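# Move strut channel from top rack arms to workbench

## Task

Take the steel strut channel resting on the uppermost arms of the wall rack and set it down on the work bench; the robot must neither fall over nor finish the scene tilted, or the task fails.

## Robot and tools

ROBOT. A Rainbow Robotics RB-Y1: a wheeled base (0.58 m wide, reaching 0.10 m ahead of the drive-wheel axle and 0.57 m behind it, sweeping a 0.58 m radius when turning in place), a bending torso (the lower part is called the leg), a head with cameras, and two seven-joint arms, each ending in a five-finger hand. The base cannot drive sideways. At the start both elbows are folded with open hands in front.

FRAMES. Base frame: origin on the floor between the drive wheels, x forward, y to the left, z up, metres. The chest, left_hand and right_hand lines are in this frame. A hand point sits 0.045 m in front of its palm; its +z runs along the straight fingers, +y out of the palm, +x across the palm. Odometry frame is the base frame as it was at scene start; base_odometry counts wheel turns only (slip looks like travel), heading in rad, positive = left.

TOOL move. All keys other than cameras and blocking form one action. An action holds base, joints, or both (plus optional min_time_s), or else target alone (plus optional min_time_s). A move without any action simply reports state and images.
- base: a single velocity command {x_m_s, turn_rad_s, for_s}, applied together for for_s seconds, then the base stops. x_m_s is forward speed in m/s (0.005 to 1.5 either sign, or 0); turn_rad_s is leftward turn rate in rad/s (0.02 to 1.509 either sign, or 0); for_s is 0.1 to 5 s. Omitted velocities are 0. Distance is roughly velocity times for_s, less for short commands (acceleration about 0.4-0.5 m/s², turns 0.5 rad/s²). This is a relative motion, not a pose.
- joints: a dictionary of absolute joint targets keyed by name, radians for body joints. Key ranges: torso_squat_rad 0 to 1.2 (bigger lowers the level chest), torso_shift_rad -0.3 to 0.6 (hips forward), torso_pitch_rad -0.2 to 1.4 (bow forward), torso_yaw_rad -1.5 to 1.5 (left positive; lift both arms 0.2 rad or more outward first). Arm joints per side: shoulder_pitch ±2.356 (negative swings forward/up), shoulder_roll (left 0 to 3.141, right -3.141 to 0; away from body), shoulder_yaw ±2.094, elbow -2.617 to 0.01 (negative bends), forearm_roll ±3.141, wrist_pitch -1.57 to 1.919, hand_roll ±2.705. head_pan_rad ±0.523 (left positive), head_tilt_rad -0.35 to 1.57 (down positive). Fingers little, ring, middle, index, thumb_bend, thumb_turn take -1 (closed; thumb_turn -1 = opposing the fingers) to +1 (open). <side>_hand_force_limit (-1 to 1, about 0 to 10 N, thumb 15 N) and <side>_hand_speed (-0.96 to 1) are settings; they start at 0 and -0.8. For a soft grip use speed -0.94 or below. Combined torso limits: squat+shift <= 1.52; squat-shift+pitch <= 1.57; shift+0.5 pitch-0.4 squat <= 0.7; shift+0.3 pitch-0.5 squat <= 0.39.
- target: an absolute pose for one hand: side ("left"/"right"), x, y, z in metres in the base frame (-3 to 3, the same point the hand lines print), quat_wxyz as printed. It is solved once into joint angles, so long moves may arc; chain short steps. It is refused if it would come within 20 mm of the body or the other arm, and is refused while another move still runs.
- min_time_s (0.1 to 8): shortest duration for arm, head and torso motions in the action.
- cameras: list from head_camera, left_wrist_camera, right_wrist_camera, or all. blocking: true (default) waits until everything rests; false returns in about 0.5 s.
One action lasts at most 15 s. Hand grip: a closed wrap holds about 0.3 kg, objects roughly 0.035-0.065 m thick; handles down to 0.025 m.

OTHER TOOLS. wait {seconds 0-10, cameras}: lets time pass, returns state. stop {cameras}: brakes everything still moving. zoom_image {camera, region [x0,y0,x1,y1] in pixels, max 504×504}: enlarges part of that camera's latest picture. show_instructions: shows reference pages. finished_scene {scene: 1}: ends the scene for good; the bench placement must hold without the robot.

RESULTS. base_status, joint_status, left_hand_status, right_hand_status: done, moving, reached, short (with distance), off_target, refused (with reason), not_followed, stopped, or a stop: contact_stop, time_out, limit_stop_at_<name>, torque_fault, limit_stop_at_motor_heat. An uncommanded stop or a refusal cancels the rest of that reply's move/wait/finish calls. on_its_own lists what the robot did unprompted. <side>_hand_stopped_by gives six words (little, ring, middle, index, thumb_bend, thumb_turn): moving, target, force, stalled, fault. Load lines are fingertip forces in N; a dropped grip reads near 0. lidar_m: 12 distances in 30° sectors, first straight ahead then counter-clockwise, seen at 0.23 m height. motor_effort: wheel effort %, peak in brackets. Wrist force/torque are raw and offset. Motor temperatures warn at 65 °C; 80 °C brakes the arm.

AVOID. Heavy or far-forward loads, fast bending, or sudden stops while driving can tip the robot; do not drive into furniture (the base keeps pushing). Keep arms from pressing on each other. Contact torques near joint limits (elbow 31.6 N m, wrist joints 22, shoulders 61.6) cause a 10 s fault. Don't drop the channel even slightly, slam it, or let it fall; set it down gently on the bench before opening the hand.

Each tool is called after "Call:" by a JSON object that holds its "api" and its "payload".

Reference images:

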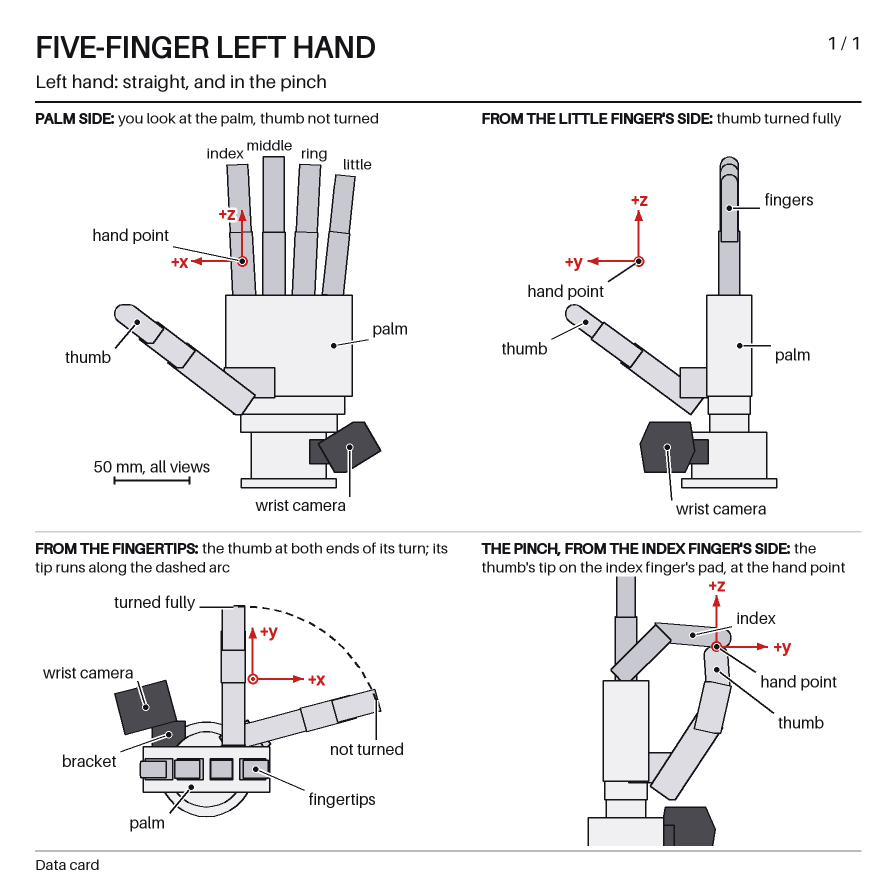

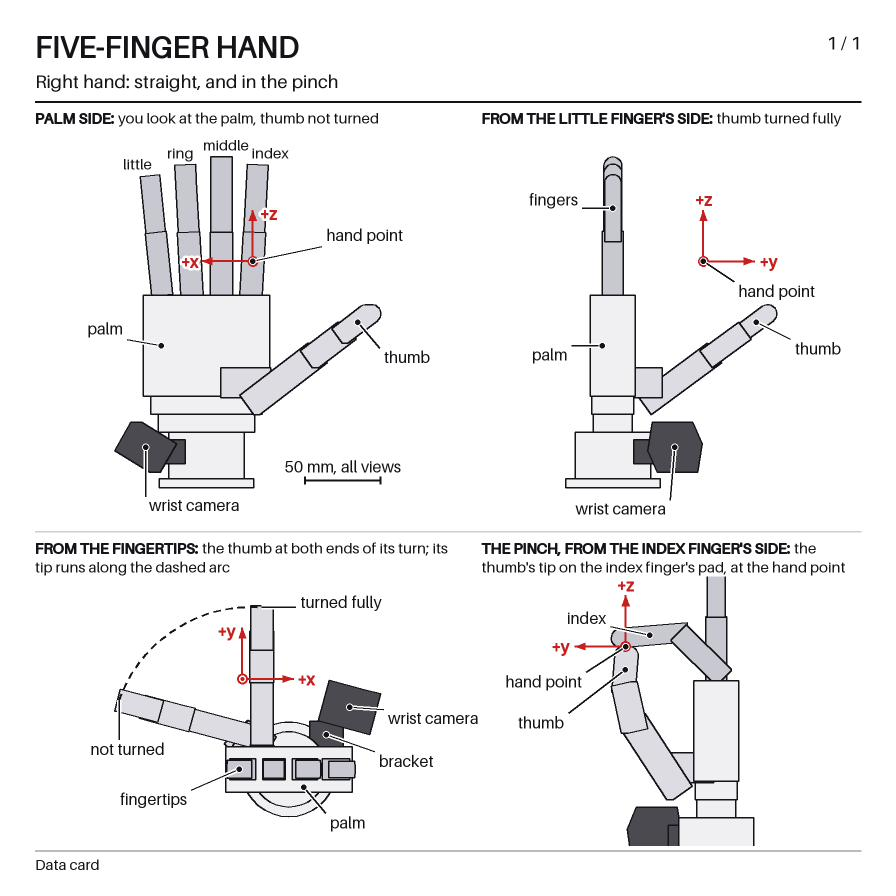

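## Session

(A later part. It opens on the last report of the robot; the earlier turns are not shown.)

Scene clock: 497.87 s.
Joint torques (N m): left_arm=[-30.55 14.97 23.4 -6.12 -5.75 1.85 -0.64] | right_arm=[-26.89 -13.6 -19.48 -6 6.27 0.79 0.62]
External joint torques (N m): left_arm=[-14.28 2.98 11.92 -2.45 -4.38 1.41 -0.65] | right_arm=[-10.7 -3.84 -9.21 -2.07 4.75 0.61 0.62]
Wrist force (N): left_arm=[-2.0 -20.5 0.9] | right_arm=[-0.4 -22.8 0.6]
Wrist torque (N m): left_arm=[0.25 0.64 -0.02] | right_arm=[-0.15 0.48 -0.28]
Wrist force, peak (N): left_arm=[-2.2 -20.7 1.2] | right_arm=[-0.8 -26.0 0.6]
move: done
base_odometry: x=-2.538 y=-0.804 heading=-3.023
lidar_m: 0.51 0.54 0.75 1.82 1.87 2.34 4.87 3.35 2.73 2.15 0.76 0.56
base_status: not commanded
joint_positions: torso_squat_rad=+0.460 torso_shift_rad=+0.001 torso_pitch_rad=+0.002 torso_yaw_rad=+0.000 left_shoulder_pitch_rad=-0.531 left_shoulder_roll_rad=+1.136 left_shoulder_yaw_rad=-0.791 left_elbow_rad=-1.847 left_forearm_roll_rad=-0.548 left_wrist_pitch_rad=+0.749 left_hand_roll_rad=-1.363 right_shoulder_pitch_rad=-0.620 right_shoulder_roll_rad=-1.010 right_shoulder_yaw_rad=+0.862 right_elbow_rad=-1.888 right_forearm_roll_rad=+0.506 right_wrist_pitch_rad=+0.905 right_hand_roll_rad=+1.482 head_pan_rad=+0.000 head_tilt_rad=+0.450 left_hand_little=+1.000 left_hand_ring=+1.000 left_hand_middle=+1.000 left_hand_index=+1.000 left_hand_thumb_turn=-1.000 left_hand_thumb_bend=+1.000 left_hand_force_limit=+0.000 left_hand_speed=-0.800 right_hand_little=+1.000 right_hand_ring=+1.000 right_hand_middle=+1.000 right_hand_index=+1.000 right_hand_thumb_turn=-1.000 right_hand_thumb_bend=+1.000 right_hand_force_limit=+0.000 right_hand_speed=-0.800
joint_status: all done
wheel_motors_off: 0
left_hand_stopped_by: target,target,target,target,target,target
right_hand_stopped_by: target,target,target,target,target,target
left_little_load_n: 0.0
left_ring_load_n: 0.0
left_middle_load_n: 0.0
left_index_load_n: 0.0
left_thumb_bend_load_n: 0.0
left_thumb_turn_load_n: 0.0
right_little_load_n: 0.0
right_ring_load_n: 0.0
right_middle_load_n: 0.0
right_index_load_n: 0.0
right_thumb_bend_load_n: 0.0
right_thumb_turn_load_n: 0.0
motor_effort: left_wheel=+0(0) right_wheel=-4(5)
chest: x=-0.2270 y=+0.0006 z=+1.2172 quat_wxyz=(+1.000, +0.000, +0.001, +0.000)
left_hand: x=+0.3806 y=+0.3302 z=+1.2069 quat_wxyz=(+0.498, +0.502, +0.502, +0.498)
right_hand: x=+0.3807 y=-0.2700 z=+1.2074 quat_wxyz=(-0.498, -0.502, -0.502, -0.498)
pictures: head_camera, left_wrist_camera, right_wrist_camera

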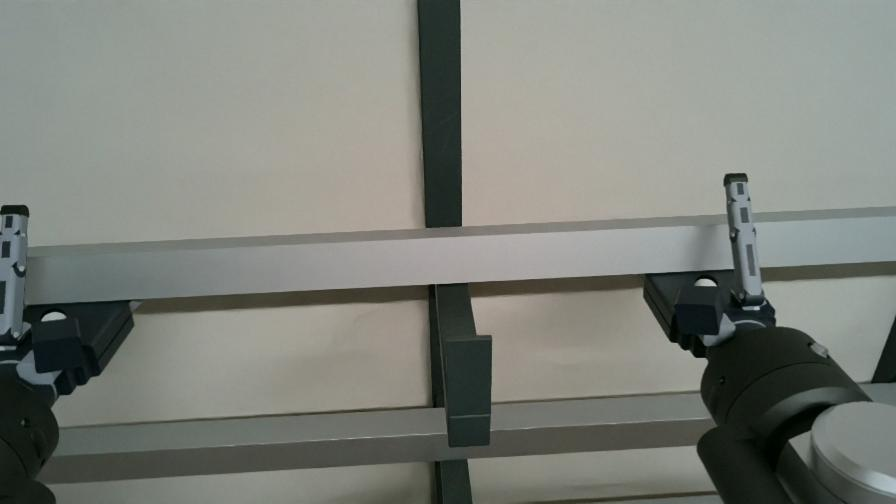

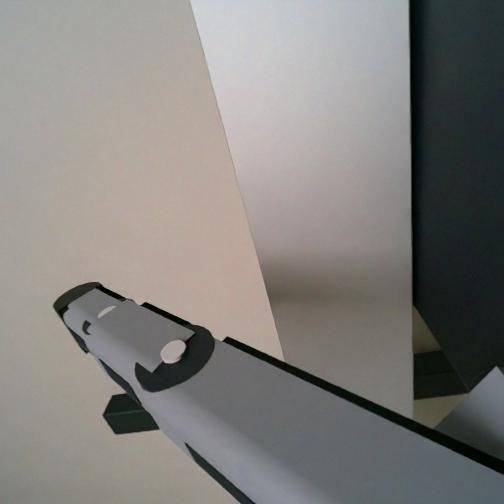

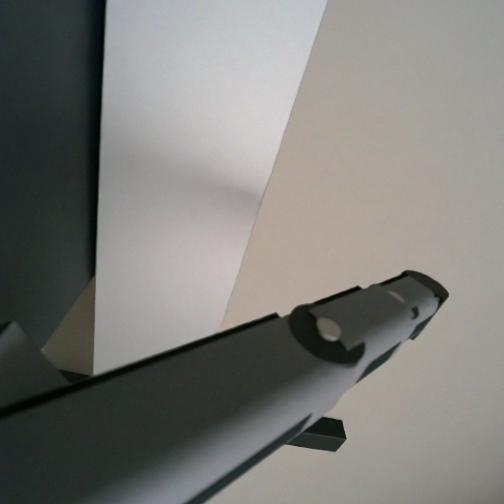

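Call:
{"api": "move", "payload": {"joints": {"torso_squat_rad": 0.3}, "min_time_s": 2.5, "cameras": ["head_camera"]}}

Call:
{"api": "move", "payload": {"joints": {"torso_squat_rad": 0.05}, "min_time_s": 3, "cameras": ["all"]}}

Scene clock: 516.53 s.
Joint torques (N m): left_arm=[-30.27 15.06 23.17 -6.19 -5.67 1.81 -0.54] | right_arm=[-27.08 -13.99 -18.99 -6.16 6.35 0.8 0.68]
External joint torques (N m): left_arm=[-14.01 3.07 11.69 -2.53 -4.3 1.37 -0.55] | right_arm=[-10.89 -4.23 -8.73 -2.23 4.83 0.62 0.69]
Wrist force (N): left_arm=[-2.1 -20.2 1.0] | right_arm=[-0.2 -22.9 0.6]
Wrist torque (N m): left_arm=[0.31 0.66 -0.06] | right_arm=[-0.20 0.46 -0.25]
Wrist force, peak (N): left_arm=[-2.0 -20.7 1.2] | right_arm=[0.0 -23.7 0.0]
move: done
base_odometry: x=-2.538 y=-0.804 heading=-3.023
lidar_m: 0.52 0.56 0.75 1.83 1.87 2.34 4.86 3.34 2.72 2.15 0.76 0.55
base_status: not commanded
joint_positions: torso_squat_rad=+0.300 torso_shift_rad=+0.001 torso_pitch_rad=+0.002 torso_yaw_rad=+0.000 left_shoulder_pitch_rad=-0.531 left_shoulder_roll_rad=+1.136 left_shoulder_yaw_rad=-0.791 left_elbow_rad=-1.847 left_forearm_roll_rad=-0.548 left_wrist_pitch_rad=+0.749 left_hand_roll_rad=-1.363 right_shoulder_pitch_rad=-0.620 right_shoulder_roll_rad=-1.010 right_shoulder_yaw_rad=+0.862 right_elbow_rad=-1.888 right_forearm_roll_rad=+0.506 right_wrist_pitch_rad=+0.905 right_hand_roll_rad=+1.482 head_pan_rad=+0.000 head_tilt_rad=+0.450 left_hand_little=+1.000 left_hand_ring=+1.000 left_hand_middle=+1.000 left_hand_index=+1.000 left_hand_thumb_turn=-1.000 left_hand_thumb_bend=+1.000 left_hand_force_limit=+0.000 left_hand_speed=-0.800 right_hand_little=+1.000 right_hand_ring=+1.000 right_hand_middle=+1.000 right_hand_index=+1.000 right_hand_thumb_turn=-1.000 right_hand_thumb_bend=+1.000 right_hand_force_limit=+0.000 right_hand_speed=-0.800
joint_status: all done
wheel_motors_off: 0
left_hand_stopped_by: target,target,target,target,target,target
right_hand_stopped_by: target,target,target,target,target,target
left_little_load_n: 0.0
left_ring_load_n: 0.0
left_middle_load_n: 0.0
left_index_load_n: 0.5
left_thumb_bend_load_n: 0.0
left_thumb_turn_load_n: 0.0
right_little_load_n: 0.0
right_ring_load_n: 0.0
right_middle_load_n: 0.5
right_index_load_n: 0.0
right_thumb_bend_load_n: 0.0
right_thumb_turn_load_n: 0.0
motor_effort: left_wheel=+0(0) right_wheel=-4(4)
chest: x=-0.2270 y=+0.0007 z=+1.2587 quat_wxyz=(+1.000, +0.000, +0.001, +0.000)
left_hand: x=+0.3807 y=+0.3302 z=+1.2484 quat_wxyz=(+0.498, +0.502, +0.502, +0.498)
right_hand: x=+0.3808 y=-0.2699 z=+1.2488 quat_wxyz=(-0.498, -0.502, -0.502, -0.498)

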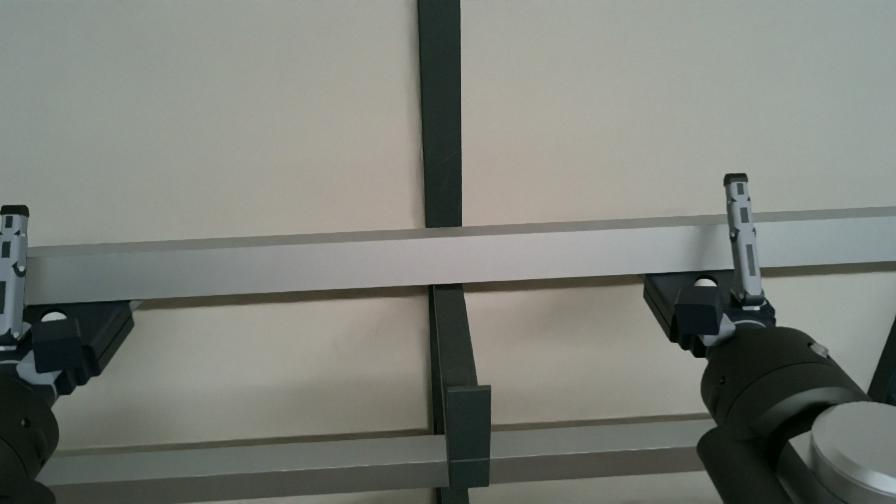

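Scene clock: 519.83 s.
Joint torques (N m): left_arm=[-30.47 15.12 23.52 -6.17 -5.95 1.76 -0.47] | right_arm=[-27.56 -13.72 -19.35 -6.01 6.3 0.67 0.67]
External joint torques (N m): left_arm=[-14.2 3.13 12.04 -2.51 -4.59 1.32 -0.48] | right_arm=[-11.37 -3.96 -9.09 -2.09 4.79 0.5 0.68]
Wrist force (N): left_arm=[-2.3 -20.4 1.0] | right_arm=[-0.3 -23.0 0.2]
Wrist torque (N m): left_arm=[0.28 0.68 -0.07] | right_arm=[-0.13 0.47 -0.25]
Wrist force, peak (N): left_arm=[-2.0 -20.6 1.0] | right_arm=[-0.6 -23.5 0.5]
move: done
base_odometry: x=-2.538 y=-0.804 heading=-3.023
lidar_m: 0.52 0.54 0.75 1.82 1.87 2.33 4.86 3.34 2.72 2.16 0.77 0.54
base_status: not commanded
joint_positions: torso_squat_rad=+0.050 torso_shift_rad=+0.001 torso_pitch_rad=+0.002 torso_yaw_rad=+0.000 left_shoulder_pitch_rad=-0.531 left_shoulder_roll_rad=+1.136 left_shoulder_yaw_rad=-0.791 left_elbow_rad=-1.847 left_forearm_roll_rad=-0.548 left_wrist_pitch_rad=+0.749 left_hand_roll_rad=-1.363 right_shoulder_pitch_rad=-0.620 right_shoulder_roll_rad=-1.010 right_shoulder_yaw_rad=+0.862 right_elbow_rad=-1.888 right_forearm_roll_rad=+0.506 right_wrist_pitch_rad=+0.905 right_hand_roll_rad=+1.482 head_pan_rad=+0.000 head_tilt_rad=+0.450 left_hand_little=+1.000 left_hand_ring=+1.000 left_hand_middle=+1.000 left_hand_index=+1.000 left_hand_thumb_turn=-1.000 left_hand_thumb_bend=+1.000 left_hand_force_limit=+0.000 left_hand_speed=-0.800 right_hand_little=+1.000 right_hand_ring=+1.000 right_hand_middle=+1.000 right_hand_index=+1.000 right_hand_thumb_turn=-1.000 right_hand_thumb_bend=+1.000 right_hand_force_limit=+0.000 right_hand_speed=-0.800
joint_status: all done
wheel_motors_off: 0
left_hand_stopped_by: target,target,target,target,target,target
right_hand_stopped_by: target,target,target,target,target,target
left_little_load_n: 0.0
left_ring_load_n: 0.0
left_middle_load_n: 0.0
left_index_load_n: 0.0
left_thumb_bend_load_n: 0.0
left_thumb_turn_load_n: 0.0
right_little_load_n: 0.0
right_ring_load_n: 0.0
right_middle_load_n: 0.0
right_index_load_n: 0.5
right_thumb_bend_load_n: 0.0
right_thumb_turn_load_n: 0.0
motor_effort: left_wheel=+0(0) right_wheel=-4(4)
chest: x=-0.2269 y=+0.0007 z=+1.2891 quat_wxyz=(+1.000, +0.000, +0.001, +0.000)
left_hand: x=+0.3807 y=+0.3302 z=+1.2787 quat_wxyz=(+0.498, +0.502, +0.502, +0.498)
right_hand: x=+0.3809 y=-0.2699 z=+1.2792 quat_wxyz=(-0.498, -0.502, -0.502, -0.498)
pictures: head_camera, left_wrist_camera, right_wrist_camera

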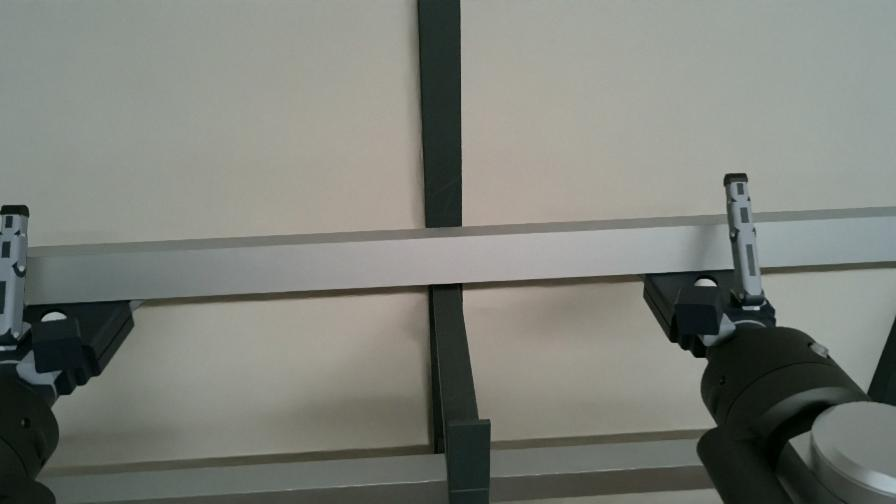

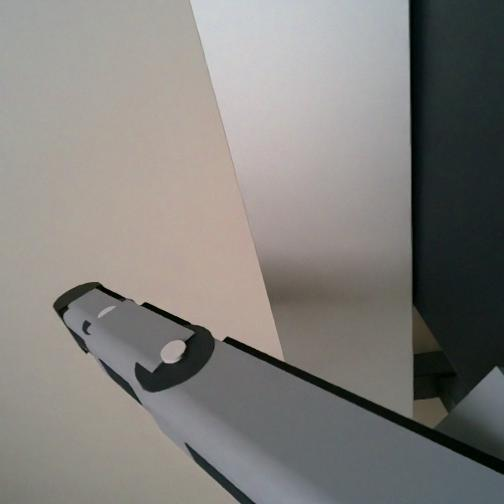

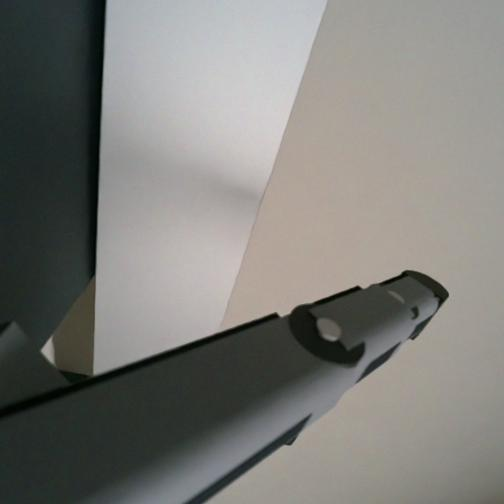

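Call:
{"api": "move", "payload": {"target": {"side": "left", "x": 0.381, "y": 0.33, "z": 1.294, "quat_wxyz": [0.498, 0.502, 0.502, 0.498]}, "min_time_s": 1.5, "cameras": []}}

Call:
{"api": "move", "payload": {"target": {"side": "right", "x": 0.381, "y": -0.27, "z": 1.304, "quat_wxyz": [0.498, 0.502, 0.502, 0.498]}, "min_time_s": 2, "cameras": ["head_camera"]}}

Call:
{"api": "move", "payload": {"target": {"side": "left", "x": 0.381, "y": 0.33, "z": 1.307, "quat_wxyz": [0.498, 0.502, 0.502, 0.498]}, "min_time_s": 1.5, "cameras": ["all"]}}

Scene clock: 536.87 s.
Joint torques (N m): left_arm=[-34.41 16.43 25.72 -8.32 -5.32 2.17 0.43] | right_arm=[-26.81 -13.96 -18.94 -6.08 5.85 0.78 0.67]
External joint torques (N m): left_arm=[-18.15 4.37 14.12 -4.92 -3.93 1.78 0.42] | right_arm=[-10.62 -4.21 -8.67 -2.16 4.34 0.6 0.68]
Wrist force (N): left_arm=[-2.3 -23.3 1.6] | right_arm=[-0.8 -20.1 0.1]
Wrist torque (N m): left_arm=[0.27 0.81 1.45] | right_arm=[-0.13 0.57 -0.14]
Wrist force, peak (N): left_arm=[-2.2 -23.3 1.4] | right_arm=[-0.4 -23.4 -0.1]
move: done
base_odometry: x=-2.538 y=-0.804 heading=-3.023
lidar_m: 0.51 0.54 0.75 1.82 1.87 2.35 4.88 3.33 2.73 2.16 0.76 0.56
base_status: not commanded
joint_positions: torso_squat_rad=+0.050 torso_shift_rad=+0.001 torso_pitch_rad=+0.002 torso_yaw_rad=+0.000 left_shoulder_pitch_rad=-0.551 left_shoulder_roll_rad=+1.163 left_shoulder_yaw_rad=-0.791 left_elbow_rad=-1.874 left_forearm_roll_rad=-0.494 left_wrist_pitch_rad=+0.760 left_hand_roll_rad=-1.389 right_shoulder_pitch_rad=-0.620 right_shoulder_roll_rad=-1.010 right_shoulder_yaw_rad=+0.862 right_elbow_rad=-1.888 right_forearm_roll_rad=+0.506 right_wrist_pitch_rad=+0.905 right_hand_roll_rad=+1.482 head_pan_rad=+0.000 head_tilt_rad=+0.450 left_hand_little=+1.000 left_hand_ring=+1.000 left_hand_middle=+1.000 left_hand_index=+1.000 left_hand_thumb_turn=-1.000 left_hand_thumb_bend=+1.000 left_hand_force_limit=+0.000 left_hand_speed=-0.800 right_hand_little=+1.000 right_hand_ring=+1.000 right_hand_middle=+1.000 right_hand_index=+1.000 right_hand_thumb_turn=-1.000 right_hand_thumb_bend=+1.000 right_hand_force_limit=+0.000 right_hand_speed=-0.800
joint_status: all done
wheel_motors_off: 0
left_hand_stopped_by: target,target,target,target,target,target
right_hand_stopped_by: target,target,target,target,target,target
left_little_load_n: 0.5
left_ring_load_n: 0.0
left_middle_load_n: 0.0
left_index_load_n: 0.0
left_thumb_bend_load_n: 0.0
left_thumb_turn_load_n: 0.0
right_little_load_n: 0.0
right_ring_load_n: 0.0
right_middle_load_n: 0.0
right_index_load_n: 0.5
right_thumb_bend_load_n: 0.0
right_thumb_turn_load_n: 0.0
motor_effort: left_wheel=+0(0) right_wheel=-3(4)
chest: x=-0.2269 y=+0.0007 z=+1.2891 quat_wxyz=(+1.000, +0.000, +0.001, +0.000)
left_hand: x=+0.3805 y=+0.3301 z=+1.2890 quat_wxyz=(+0.497, +0.504, +0.503, +0.496)
left_hand_status: reached (checked arc that bows 0 mm and turns the hand up to 0 deg, planned for 1.5 s): 5 mm and 0.3 deg off.
right_hand: x=+0.3809 y=-0.2699 z=+1.2793 quat_wxyz=(-0.498, -0.502, -0.502, -0.498)

Scene clock: 539.20 s.
Joint torques (N m): left_arm=[-30.99 16.55 25.87 -6.88 -5.92 1.66 -0.62] | right_arm=[-29.19 -16.57 -21.81 -7.44 5.57 0.94 -0.39]
External joint torques (N m): left_arm=[-14.71 4.49 14.27 -3.48 -4.53 1.28 -0.63] | right_arm=[-12.92 -6.66 -11.35 -3.91 4.01 0.85 -0.38]
Wrist force (N): left_arm=[-2.3 -18.0 0.6] | right_arm=[0.2 -25.8 0.5]
Wrist torque (N m): left_arm=[0.42 0.60 -0.16] | right_arm=[-0.38 0.39 -1.61]
Wrist force, peak (N): left_arm=[-2.3 -23.2 1.6] | right_arm=[-2.2 -25.7 0.6]
move: done
base_odometry: x=-2.538 y=-0.804 heading=-3.023
lidar_m: 0.52 0.55 0.75 1.82 1.85 2.35 4.87 3.32 2.73 2.13 0.76 0.55
base_status: not commanded
joint_positions: torso_squat_rad=+0.050 torso_shift_rad=+0.001 torso_pitch_rad=+0.002 torso_yaw_rad=+0.000 left_shoulder_pitch_rad=-0.552 left_shoulder_roll_rad=+1.163 left_shoulder_yaw_rad=-0.791 left_elbow_rad=-1.874 left_forearm_roll_rad=-0.494 left_wrist_pitch_rad=+0.760 left_hand_roll_rad=-1.388 right_shoulder_pitch_rad=-0.657 right_shoulder_roll_rad=-1.048 right_shoulder_yaw_rad=+0.850 right_elbow_rad=-1.934 right_forearm_roll_rad=+0.416 right_wrist_pitch_rad=+0.928 right_hand_roll_rad=+1.528 head_pan_rad=+0.000 head_tilt_rad=+0.450 left_hand_little=+1.000 left_hand_ring=+1.000 left_hand_middle=+1.000 left_hand_index=+1.000 left_hand_thumb_turn=-1.000 left_hand_thumb_bend=+1.000 left_hand_force_limit=+0.000 left_hand_speed=-0.800 right_hand_little=+1.000 right_hand_ring=+1.000 right_hand_middle=+1.000 right_hand_index=+1.000 right_hand_thumb_turn=-1.000 right_hand_thumb_bend=+1.000 right_hand_force_limit=+0.000 right_hand_speed=-0.800
joint_status: all done
wheel_motors_off: 0
left_hand_stopped_by: target,target,target,target,target,target
right_hand_stopped_by: target,target,target,target,target,target
left_little_load_n: 0.0
left_ring_load_n: 0.0
left_middle_load_n: 0.0
left_index_load_n: 0.5
left_thumb_bend_load_n: 0.0
left_thumb_turn_load_n: 0.0
right_little_load_n: 0.0
right_ring_load_n: 0.0
right_middle_load_n: 0.0
right_index_load_n: 0.0
right_thumb_bend_load_n: 0.0
right_thumb_turn_load_n: 0.0
motor_effort: left_wheel=+0(1) right_wheel=-4(4)
chest: x=-0.2269 y=+0.0007 z=+1.2891 quat_wxyz=(+1.000, +0.000, +0.001, +0.000)
left_hand: x=+0.3805 y=+0.3299 z=+1.2895 quat_wxyz=(+0.497, +0.503, +0.503, +0.496)
right_hand: x=+0.3808 y=-0.2700 z=+1.3000 quat_wxyz=(-0.496, -0.504, -0.504, -0.496)
right_hand_status: reached (checked arc that bows 1 mm and turns the hand up to 0 deg, planned for 2.0 s): 4 mm and 0.4 deg off.

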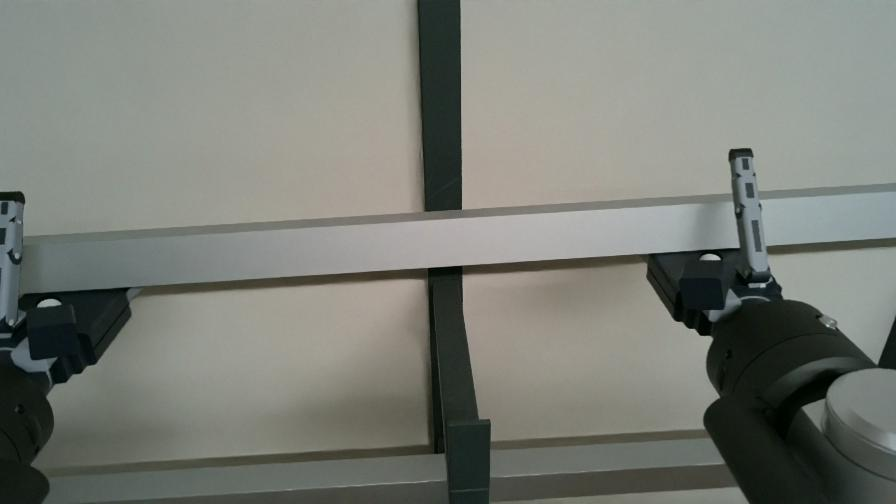

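Scene clock: 541.03 s.
Joint torques (N m): left_arm=[-33.5 17 27.76 -6.95 -6.14 1.85 -0.9] | right_arm=[-28.39 -16.51 -20.15 -6.74 5.93 0.85 0.6]
External joint torques (N m): left_arm=[-17.2 4.89 16.05 -3.83 -4.73 1.51 -0.91] | right_arm=[-12.12 -6.6 -9.69 -3.22 4.37 0.77 0.6]
Wrist force (N): left_arm=[-1.6 -20.8 1.2] | right_arm=[-0.5 -22.7 0.2]
Wrist torque (N m): left_arm=[0.30 0.69 0.08] | right_arm=[-0.20 0.50 -0.20]
Wrist force, peak (N): left_arm=[-1.6 -20.8 1.2] | right_arm=[-0.1 -25.7 0.5]
move: done
base_odometry: x=-2.538 y=-0.804 heading=-3.023
lidar_m: 0.52 0.55 0.77 1.82 1.87 2.34 4.86 3.33 2.73 2.15 0.75 0.55
base_status: not commanded
joint_positions: torso_squat_rad=+0.050 torso_shift_rad=+0.001 torso_pitch_rad=+0.002 torso_yaw_rad=+0.000 left_shoulder_pitch_rad=-0.574 left_shoulder_roll_rad=+1.189 left_shoulder_yaw_rad=-0.788 left_elbow_rad=-1.898 left_forearm_roll_rad=-0.443 left_wrist_pitch_rad=+0.770 left_hand_roll_rad=-1.411 right_shoulder_pitch_rad=-0.657 right_shoulder_roll_rad=-1.048 right_shoulder_yaw_rad=+0.849 right_elbow_rad=-1.934 right_forearm_roll_rad=+0.415 right_wrist_pitch_rad=+0.928 right_hand_roll_rad=+1.528 head_pan_rad=+0.000 head_tilt_rad=+0.450 left_hand_little=+1.000 left_hand_ring=+1.000 left_hand_middle=+1.000 left_hand_index=+1.000 left_hand_thumb_turn=-1.000 left_hand_thumb_bend=+1.000 left_hand_force_limit=+0.000 left_hand_speed=-0.800 right_hand_little=+1.000 right_hand_ring=+1.000 right_hand_middle=+1.000 right_hand_index=+1.000 right_hand_thumb_turn=-1.000 right_hand_thumb_bend=+1.000 right_hand_force_limit=+0.000 right_hand_speed=-0.800
joint_status: all done
wheel_motors_off: 0
left_hand_stopped_by: target,target,target,target,target,target
right_hand_stopped_by: target,target,target,target,target,target
left_little_load_n: 0.0
left_ring_load_n: 0.0
left_middle_load_n: 0.0
left_index_load_n: 0.0
left_thumb_bend_load_n: 0.0
left_thumb_turn_load_n: 0.0
right_little_load_n: 0.0
right_ring_load_n: 0.0
right_middle_load_n: 0.0
right_index_load_n: 0.5
right_thumb_bend_load_n: 0.0
right_thumb_turn_load_n: 0.0
motor_effort: left_wheel=+0(0) right_wheel=-4(5)
chest: x=-0.2269 y=+0.0007 z=+1.2891 quat_wxyz=(+1.000, +0.000, +0.001, +0.000)
left_hand: x=+0.3805 y=+0.3300 z=+1.3021 quat_wxyz=(+0.497, +0.504, +0.503, +0.496)
left_hand_status: reached (checked arc that bows 0 mm and turns the hand up to 0 deg, planned for 1.5 s): 5 mm and 0.4 deg off.
right_hand: x=+0.3808 y=-0.2700 z=+1.3003 quat_wxyz=(-0.496, -0.504, -0.503, -0.497)
pictures: head_camera, left_wrist_camera, right_wrist_camera

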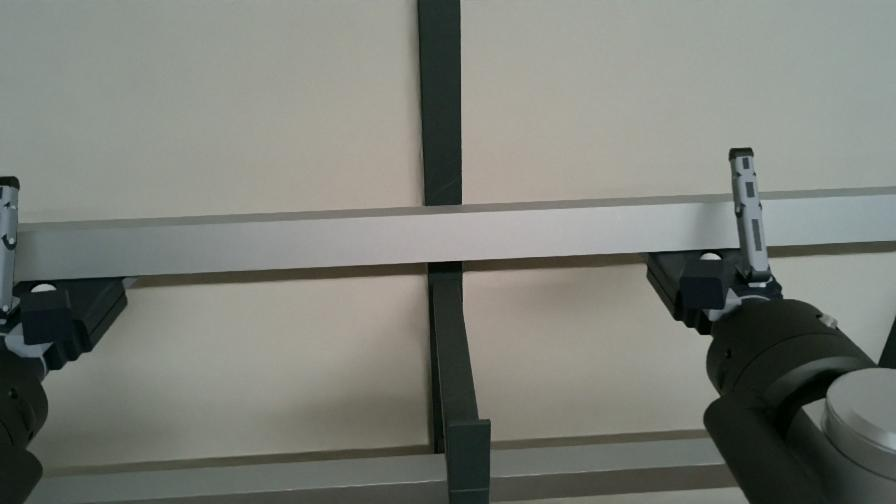

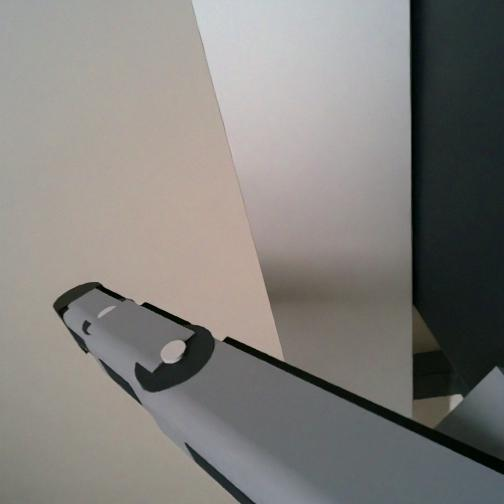

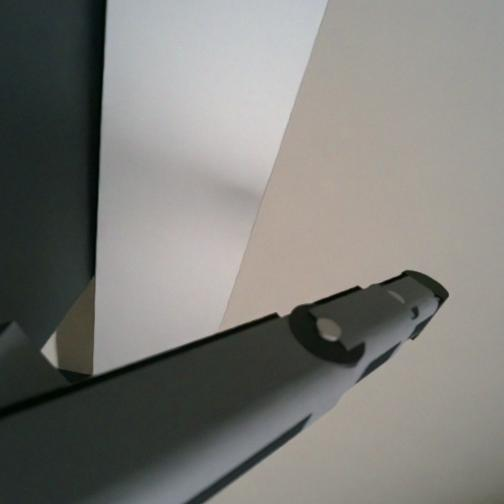

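Call:
{"api": "move", "payload": {"base": {"x_m_s": -0.06, "for_s": 2.0}, "cameras": ["head_camera", "left_wrist_camera"]}}

Scene clock: 547.03 s.
Joint torques (N m): left_arm=[-31.83 16.37 26.45 -6.47 -6.28 1.78 -1.13] | right_arm=[-27.41 -15.92 -19.52 -6.41 6.12 0.53 0.42]
External joint torques (N m): left_arm=[-15.52 4.26 14.73 -3.36 -4.88 1.44 -1.14] | right_arm=[-11.13 -6.02 -9.06 -2.88 4.56 0.45 0.43]
Wrist force (N): left_arm=[-1.7 -19.9 1.1] | right_arm=[-0.8 -22.5 -0.1]
Wrist torque (N m): left_arm=[0.41 0.71 0.06] | right_arm=[-0.21 0.46 -0.22]
Wrist force, peak (N): left_arm=[-0.8 -22.3 4.0] | right_arm=[-1.6 -24.7 2.3]
move: done
base_odometry: x=-2.419 y=-0.789 heading=-3.024
lidar_m: 0.64 0.67 0.92 1.82 1.87 2.26 4.75 3.35 2.76 2.66 0.95 0.67
base_status: done (sent for 2 of 2 s)
joint_positions: torso_squat_rad=+0.050 torso_shift_rad=+0.001 torso_pitch_rad=+0.002 torso_yaw_rad=+0.000 left_shoulder_pitch_rad=-0.575 left_shoulder_roll_rad=+1.189 left_shoulder_yaw_rad=-0.788 left_elbow_rad=-1.898 left_forearm_roll_rad=-0.443 left_wrist_pitch_rad=+0.770 left_hand_roll_rad=-1.411 right_shoulder_pitch_rad=-0.658 right_shoulder_roll_rad=-1.048 right_shoulder_yaw_rad=+0.849 right_elbow_rad=-1.934 right_forearm_roll_rad=+0.415 right_wrist_pitch_rad=+0.928 right_hand_roll_rad=+1.528 head_pan_rad=+0.000 head_tilt_rad=+0.450 left_hand_little=+1.000 left_hand_ring=+1.000 left_hand_middle=+1.000 left_hand_index=+1.000 left_hand_thumb_turn=-1.000 left_hand_thumb_bend=+1.000 left_hand_force_limit=+0.000 left_hand_speed=-0.800 right_hand_little=+1.000 right_hand_ring=+1.000 right_hand_middle=+1.000 right_hand_index=+1.000 right_hand_thumb_turn=-1.000 right_hand_thumb_bend=+1.000 right_hand_force_limit=+0.000 right_hand_speed=-0.800
joint_status: not commanded
wheel_motors_off: 0
left_hand_stopped_by: target,target,target,target,target,target
right_hand_stopped_by: target,target,target,target,target,target
left_little_load_n: 0.0
left_ring_load_n: 0.0
left_middle_load_n: 0.0
left_index_load_n: 0.5
left_thumb_bend_load_n: 0.0
left_thumb_turn_load_n: 0.0
right_little_load_n: 0.0
right_ring_load_n: 0.0
right_middle_load_n: 0.0
right_index_load_n: 0.0
right_thumb_bend_load_n: 0.0
right_thumb_turn_load_n: 0.0
motor_effort: left_wheel=-3(16) right_wheel=+7(36)
chest: x=-0.2270 y=+0.0007 z=+1.2891 quat_wxyz=(+1.000, +0.000, +0.001, +0.000)
left_hand: x=+0.3805 y=+0.3300 z=+1.3024 quat_wxyz=(+0.497, +0.503, +0.503, +0.496)
right_hand: x=+0.3808 y=-0.2700 z=+1.3007 quat_wxyz=(-0.496, -0.504, -0.503, -0.497)

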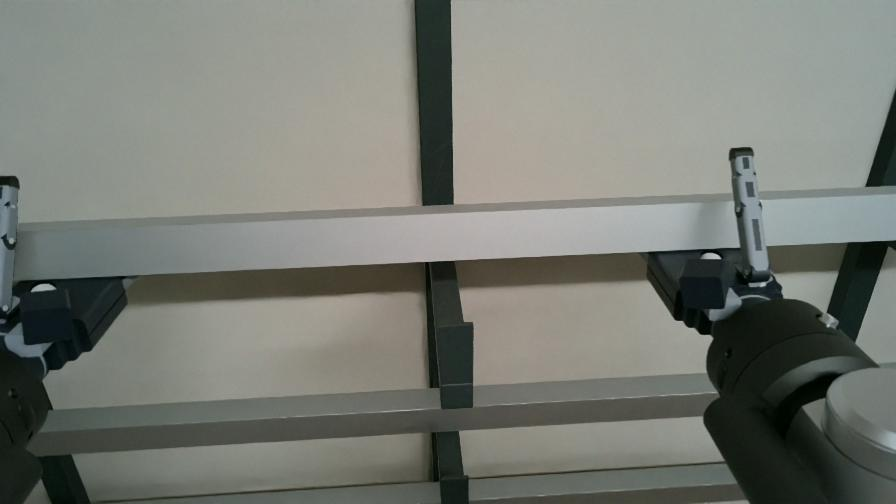

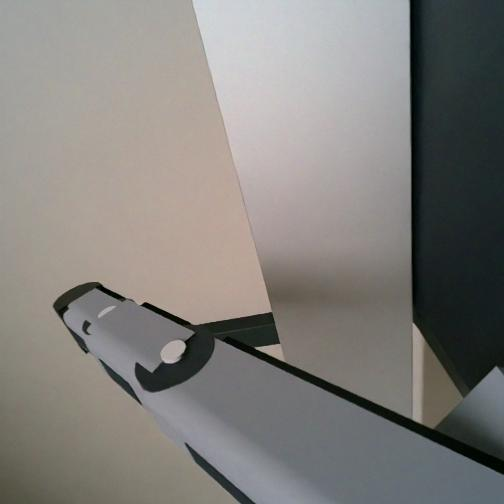

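Call:
{"api": "move", "payload": {"base": {"x_m_s": -0.12, "for_s": 2.0}, "cameras": []}}

Call:
{"api": "move", "payload": {"base": {"x_m_s": -0.15, "for_s": 1.5}, "cameras": ["all"]}}

Scene clock: 553.43 s.
Joint torques (N m): left_arm=[-32.4 16.04 26.01 -6.71 -6.13 1.45 -1.08] | right_arm=[-27.38 -15.78 -19.54 -6.56 6.25 0.43 0.67]
External joint torques (N m): left_arm=[-16.09 3.93 14.29 -3.6 -4.73 1.11 -1.09] | right_arm=[-11.1 -5.87 -9.07 -3.04 4.7 0.34 0.68]
Wrist force (N): left_arm=[-0.8 -20.8 1.1] | right_arm=[-1.4 -23.0 -0.1]
Wrist torque (N m): left_arm=[0.29 0.68 0.09] | right_arm=[-0.16 0.47 -0.26]
Wrist force, peak (N): left_arm=[0.2 -23.8 2.9] | right_arm=[-1.7 -24.1 -0.5]
move: done
base_odometry: x=-2.181 y=-0.761 heading=-3.022
lidar_m: 0.88 0.91 1.27 1.81 1.88 2.07 4.49 3.32 2.59 2.79 1.30 0.94
base_status: done (sent for 2 of 2 s)
joint_positions: torso_squat_rad=+0.050 torso_shift_rad=+0.001 torso_pitch_rad=+0.002 torso_yaw_rad=+0.000 left_shoulder_pitch_rad=-0.575 left_shoulder_roll_rad=+1.189 left_shoulder_yaw_rad=-0.788 left_elbow_rad=-1.898 left_forearm_roll_rad=-0.443 left_wrist_pitch_rad=+0.770 left_hand_roll_rad=-1.411 right_shoulder_pitch_rad=-0.658 right_shoulder_roll_rad=-1.048 right_shoulder_yaw_rad=+0.849 right_elbow_rad=-1.934 right_forearm_roll_rad=+0.415 right_wrist_pitch_rad=+0.928 right_hand_roll_rad=+1.528 head_pan_rad=+0.000 head_tilt_rad=+0.450 left_hand_little=+1.000 left_hand_ring=+1.000 left_hand_middle=+1.000 left_hand_index=+1.000 left_hand_thumb_turn=-1.000 left_hand_thumb_bend=+1.000 left_hand_force_limit=+0.000 left_hand_speed=-0.800 right_hand_little=+1.000 right_hand_ring=+1.000 right_hand_middle=+1.000 right_hand_index=+1.000 right_hand_thumb_turn=-1.000 right_hand_thumb_bend=+1.000 right_hand_force_limit=+0.000 right_hand_speed=-0.800
joint_status: not commanded
wheel_motors_off: 0
left_hand_stopped_by: target,target,target,target,target,target
right_hand_stopped_by: target,target,target,target,target,target
left_little_load_n: 0.0
left_ring_load_n: 0.0
left_middle_load_n: 0.0
left_index_load_n: 0.0
left_thumb_bend_load_n: 0.0
left_thumb_turn_load_n: 0.0
right_little_load_n: 0.0
right_ring_load_n: 0.0
right_middle_load_n: 0.0
right_index_load_n: 0.5
right_thumb_bend_load_n: 0.0
right_thumb_turn_load_n: 0.0
motor_effort: left_wheel=+11(23) right_wheel=-11(40)
chest: x=-0.2271 y=+0.0007 z=+1.2891 quat_wxyz=(+1.000, +0.000, +0.001, +0.000)
left_hand: x=+0.3804 y=+0.3301 z=+1.3025 quat_wxyz=(+0.497, +0.503, +0.503, +0.496)
right_hand: x=+0.3807 y=-0.2699 z=+1.3007 quat_wxyz=(-0.496, -0.503, -0.503, -0.497)

Scene clock: 555.80 s.
Joint torques (N m): left_arm=[-33.05 16.25 26.35 -6.83 -6.28 1.46 -1.02] | right_arm=[-27.52 -15.93 -19.19 -6.24 6.22 0.4 0.59]
External joint torques (N m): left_arm=[-16.75 4.13 14.63 -3.72 -4.88 1.12 -1.03] | right_arm=[-11.24 -6.03 -8.72 -2.72 4.66 0.32 0.6]
Wrist force (N): left_arm=[-0.9 -20.6 0.5] | right_arm=[-1.5 -22.5 0.2]
Wrist torque (N m): left_arm=[0.36 0.64 0.10] | right_arm=[-0.18 0.47 -0.27]
Wrist force, peak (N): left_arm=[-1.3 -22.1 2.2] | right_arm=[-1.9 -24.0 1.1]
move: done
base_odometry: x=-1.957 y=-0.734 heading=-3.022
lidar_m: 1.10 1.16 1.60 1.80 1.89 1.97 4.29 3.95 2.51 2.78 1.57 1.15
base_status: done (sent for 1.5 of 1.5 s)
joint_positions: torso_squat_rad=+0.050 torso_shift_rad=+0.001 torso_pitch_rad=+0.002 torso_yaw_rad=+0.000 left_shoulder_pitch_rad=-0.575 left_shoulder_roll_rad=+1.189 left_shoulder_yaw_rad=-0.788 left_elbow_rad=-1.898 left_forearm_roll_rad=-0.443 left_wrist_pitch_rad=+0.770 left_hand_roll_rad=-1.411 right_shoulder_pitch_rad=-0.658 right_shoulder_roll_rad=-1.048 right_shoulder_yaw_rad=+0.849 right_elbow_rad=-1.934 right_forearm_roll_rad=+0.415 right_wrist_pitch_rad=+0.928 right_hand_roll_rad=+1.528 head_pan_rad=+0.000 head_tilt_rad=+0.450 left_hand_little=+1.000 left_hand_ring=+1.000 left_hand_middle=+1.000 left_hand_index=+1.000 left_hand_thumb_turn=-1.000 left_hand_thumb_bend=+1.000 left_hand_force_limit=+0.000 left_hand_speed=-0.800 right_hand_little=+1.000 right_hand_ring=+1.000 right_hand_middle=+1.000 right_hand_index=+1.000 right_hand_thumb_turn=-1.000 right_hand_thumb_bend=+1.000 right_hand_force_limit=+0.000 right_hand_speed=-0.800
joint_status: not commanded
wheel_motors_off: 0
left_hand_stopped_by: target,target,target,target,target,target
right_hand_stopped_by: target,target,target,target,target,target
left_little_load_n: 0.0
left_ring_load_n: 0.0
left_middle_load_n: 0.0
left_index_load_n: 0.0
left_thumb_bend_load_n: 0.0
left_thumb_turn_load_n: 0.0
right_little_load_n: 0.0
right_ring_load_n: 0.0
right_middle_load_n: 0.5
right_index_load_n: 0.5
right_thumb_bend_load_n: 0.0
right_thumb_turn_load_n: 0.0
motor_effort: left_wheel=+7(15) right_wheel=-7(51)
chest: x=-0.2270 y=+0.0007 z=+1.2891 quat_wxyz=(+1.000, +0.000, +0.001, +0.000)
left_hand: x=+0.3804 y=+0.3301 z=+1.3025 quat_wxyz=(+0.497, +0.503, +0.503, +0.496)
right_hand: x=+0.3808 y=-0.2700 z=+1.3007 quat_wxyz=(-0.496, -0.504, -0.503, -0.497)
pictures: head_camera, left_wrist_camera, right_wrist_camera

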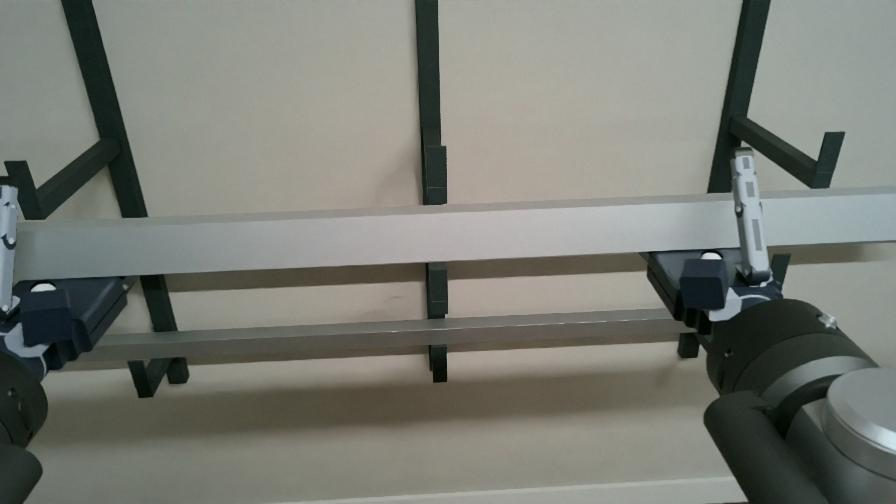

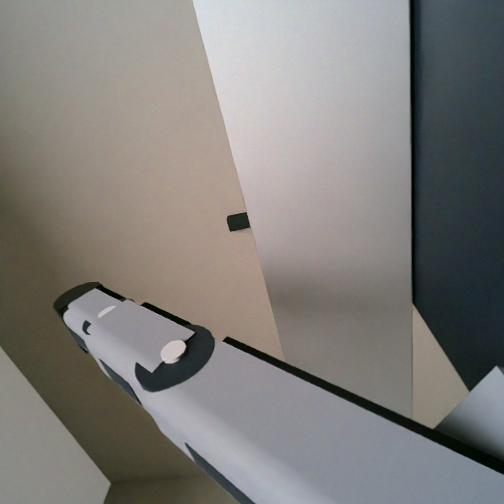

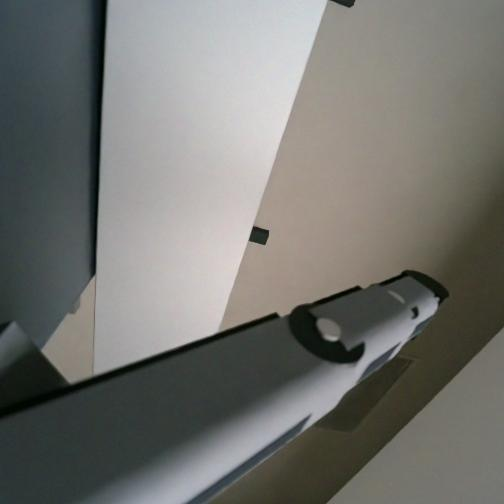

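Call:
{"api": "move", "payload": {"base": {"x_m_s": -0.2, "for_s": 2.5}, "joints": {"torso_squat_rad": 0.3, "torso_pitch_rad": -0.08}, "min_time_s": 3, "cameras": ["head_camera"]}}

Call:
{"api": "move", "payload": {"base": {"turn_rad_s": -0.35, "for_s": 4.45}, "cameras": ["all"]}}

Scene clock: 636.47 s.
Joint torques (N m): left_arm=[-33.44 15.43 26.57 -6 -6.16 1.55 -0.84] | right_arm=[-28.13 -15.83 -19.44 -6.03 6.17 0.27 0.53]
External joint torques (N m): left_arm=[-16.38 3.69 14.64 -3.27 -4.75 1.21 -0.85] | right_arm=[-11.16 -6.2 -8.77 -2.93 4.63 0.19 0.54]
Wrist force (N): left_arm=[-0.6 -20.6 -1.6] | right_arm=[-2.0 -22.7 -2.0]
Wrist torque (N m): left_arm=[0.46 0.59 0.10] | right_arm=[-0.25 0.56 -0.34]
Wrist force, peak (N): left_arm=[-1.4 -22.0 -2.0] | right_arm=[-1.4 -24.1 -2.3]
move: done
base_odometry: x=-1.461 y=-0.674 heading=-3.021
lidar_m: 1.61 1.68 1.88 1.80 1.59 2.63 3.78 3.96 2.49 2.44 2.29 1.69
base_status: done (sent for 2.5 of 2.5 s)
joint_positions: torso_squat_rad=+0.300 torso_shift_rad=+0.001 torso_pitch_rad=-0.078 torso_yaw_rad=+0.000 left_shoulder_pitch_rad=-0.574 left_shoulder_roll_rad=+1.189 left_shoulder_yaw_rad=-0.788 left_elbow_rad=-1.898 left_forearm_roll_rad=-0.443 left_wrist_pitch_rad=+0.770 left_hand_roll_rad=-1.411 right_shoulder_pitch_rad=-0.658 right_shoulder_roll_rad=-1.048 right_shoulder_yaw_rad=+0.849 right_elbow_rad=-1.934 right_forearm_roll_rad=+0.415 right_wrist_pitch_rad=+0.928 right_hand_roll_rad=+1.528 head_pan_rad=+0.000 head_tilt_rad=+0.450 left_hand_little=+1.000 left_hand_ring=+1.000 left_hand_middle=+1.000 left_hand_index=+1.000 left_hand_thumb_turn=-1.000 left_hand_thumb_bend=+1.000 left_hand_force_limit=+0.000 left_hand_speed=-0.800 right_hand_little=+1.000 right_hand_ring=+1.000 right_hand_middle=+1.000 right_hand_index=+1.000 right_hand_thumb_turn=-1.000 right_hand_thumb_bend=+1.000 right_hand_force_limit=+0.000 right_hand_speed=-0.800
joint_status: all done
wheel_motors_off: 0
left_hand_stopped_by: target,target,target,target,target,target
right_hand_stopped_by: target,target,target,target,target,target
left_little_load_n: 0.0
left_ring_load_n: 0.0
left_middle_load_n: 0.0
left_index_load_n: 0.0
left_thumb_bend_load_n: 0.0
left_thumb_turn_load_n: 0.0
right_little_load_n: 0.0
right_ring_load_n: 0.0
right_middle_load_n: 0.0
right_index_load_n: 0.0
right_thumb_bend_load_n: 0.0
right_thumb_turn_load_n: 0.0
motor_effort: left_wheel=+5(14) right_wheel=-5(45)
chest: x=-0.2519 y=+0.0007 z=+1.2577 quat_wxyz=(+0.999, +0.000, -0.039, +0.000)
left_hand: x=+0.3526 y=+0.3301 z=+1.3197 quat_wxyz=(+0.517, +0.483, +0.483, +0.516)
right_hand: x=+0.3530 y=-0.2700 z=+1.3180 quat_wxyz=(-0.516, -0.483, -0.483, -0.516)

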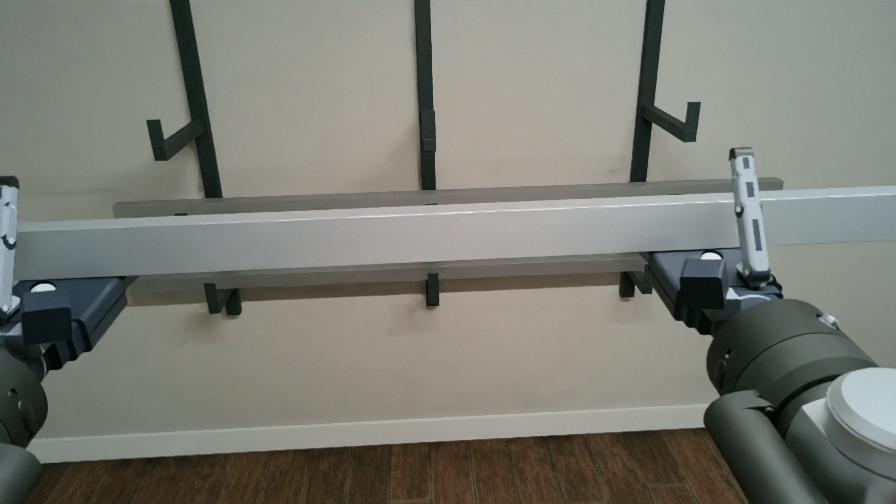

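Scene clock: 641.97 s.
Joint torques (N m): left_arm=[-33.46 14.94 26.39 -6.12 -6.17 1.56 -0.96] | right_arm=[-28.21 -15.74 -19.57 -6.04 6.01 0.33 0.57]
External joint torques (N m): left_arm=[-16.4 3.2 14.46 -3.39 -4.76 1.21 -0.97] | right_arm=[-11.24 -6.11 -8.9 -2.94 4.47 0.24 0.57]
Wrist force (N): left_arm=[-1.1 -20.6 -1.4] | right_arm=[-2.0 -22.5 -1.7]
Wrist torque (N m): left_arm=[0.49 0.65 0.07] | right_arm=[-0.20 0.54 -0.31]
Wrist force, peak (N): left_arm=[-1.1 -21.2 -0.9] | right_arm=[-2.0 -23.4 -1.7]
move: done
base_odometry: x=-1.461 y=-0.674 heading=+1.699
lidar_m: 2.41 2.28 1.67 1.60 1.68 1.87 1.80 1.61 2.63 3.80 3.91 2.48
base_status: done (sent for 4.47 of 4.47 s)
joint_positions: torso_squat_rad=+0.300 torso_shift_rad=+0.001 torso_pitch_rad=-0.078 torso_yaw_rad=+0.000 left_shoulder_pitch_rad=-0.574 left_shoulder_roll_rad=+1.189 left_shoulder_yaw_rad=-0.788 left_elbow_rad=-1.898 left_forearm_roll_rad=-0.443 left_wrist_pitch_rad=+0.770 left_hand_roll_rad=-1.411 right_shoulder_pitch_rad=-0.658 right_shoulder_roll_rad=-1.048 right_shoulder_yaw_rad=+0.849 right_elbow_rad=-1.934 right_forearm_roll_rad=+0.415 right_wrist_pitch_rad=+0.928 right_hand_roll_rad=+1.528 head_pan_rad=+0.000 head_tilt_rad=+0.450 left_hand_little=+1.000 left_hand_ring=+1.000 left_hand_middle=+1.000 left_hand_index=+1.000 left_hand_thumb_turn=-1.000 left_hand_thumb_bend=+1.000 left_hand_force_limit=+0.000 left_hand_speed=-0.800 right_hand_little=+1.000 right_hand_ring=+1.000 right_hand_middle=+1.000 right_hand_index=+1.000 right_hand_thumb_turn=-1.000 right_hand_thumb_bend=+1.000 right_hand_force_limit=+0.000 right_hand_speed=-0.800
joint_status: not commanded
wheel_motors_off: 0
left_hand_stopped_by: target,target,target,target,target,target
right_hand_stopped_by: target,target,target,target,target,target
left_little_load_n: 0.0
left_ring_load_n: 0.0
left_middle_load_n: 0.5
left_index_load_n: 0.0
left_thumb_bend_load_n: 0.0
left_thumb_turn_load_n: 0.0
right_little_load_n: 0.0
right_ring_load_n: 0.0
right_middle_load_n: 0.0
right_index_load_n: 0.5
right_thumb_bend_load_n: 0.0
right_thumb_turn_load_n: 0.0
motor_effort: left_wheel=+5(25) right_wheel=+4(44)
chest: x=-0.2519 y=+0.0007 z=+1.2577 quat_wxyz=(+0.999, +0.000, -0.039, +0.000)
left_hand: x=+0.3526 y=+0.3301 z=+1.3197 quat_wxyz=(+0.517, +0.483, +0.483, +0.516)
right_hand: x=+0.3530 y=-0.2700 z=+1.3180 quat_wxyz=(-0.516, -0.483, -0.483, -0.516)
pictures: head_camera, left_wrist_camera, right_wrist_camera

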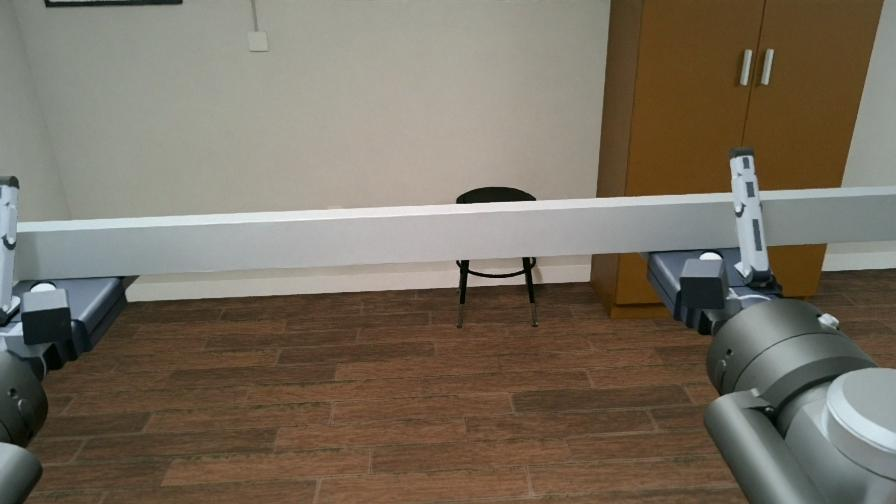

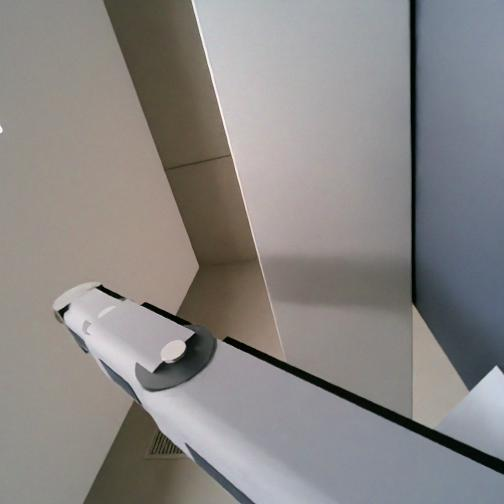

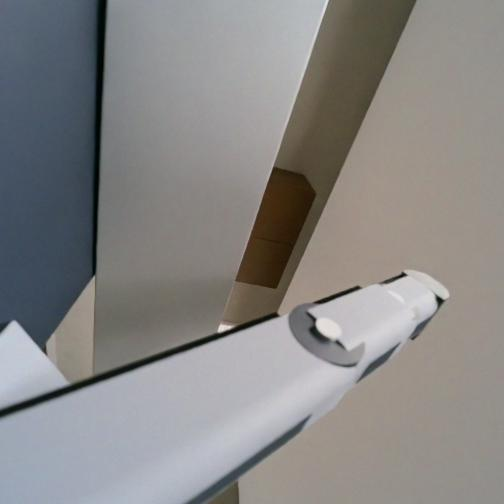

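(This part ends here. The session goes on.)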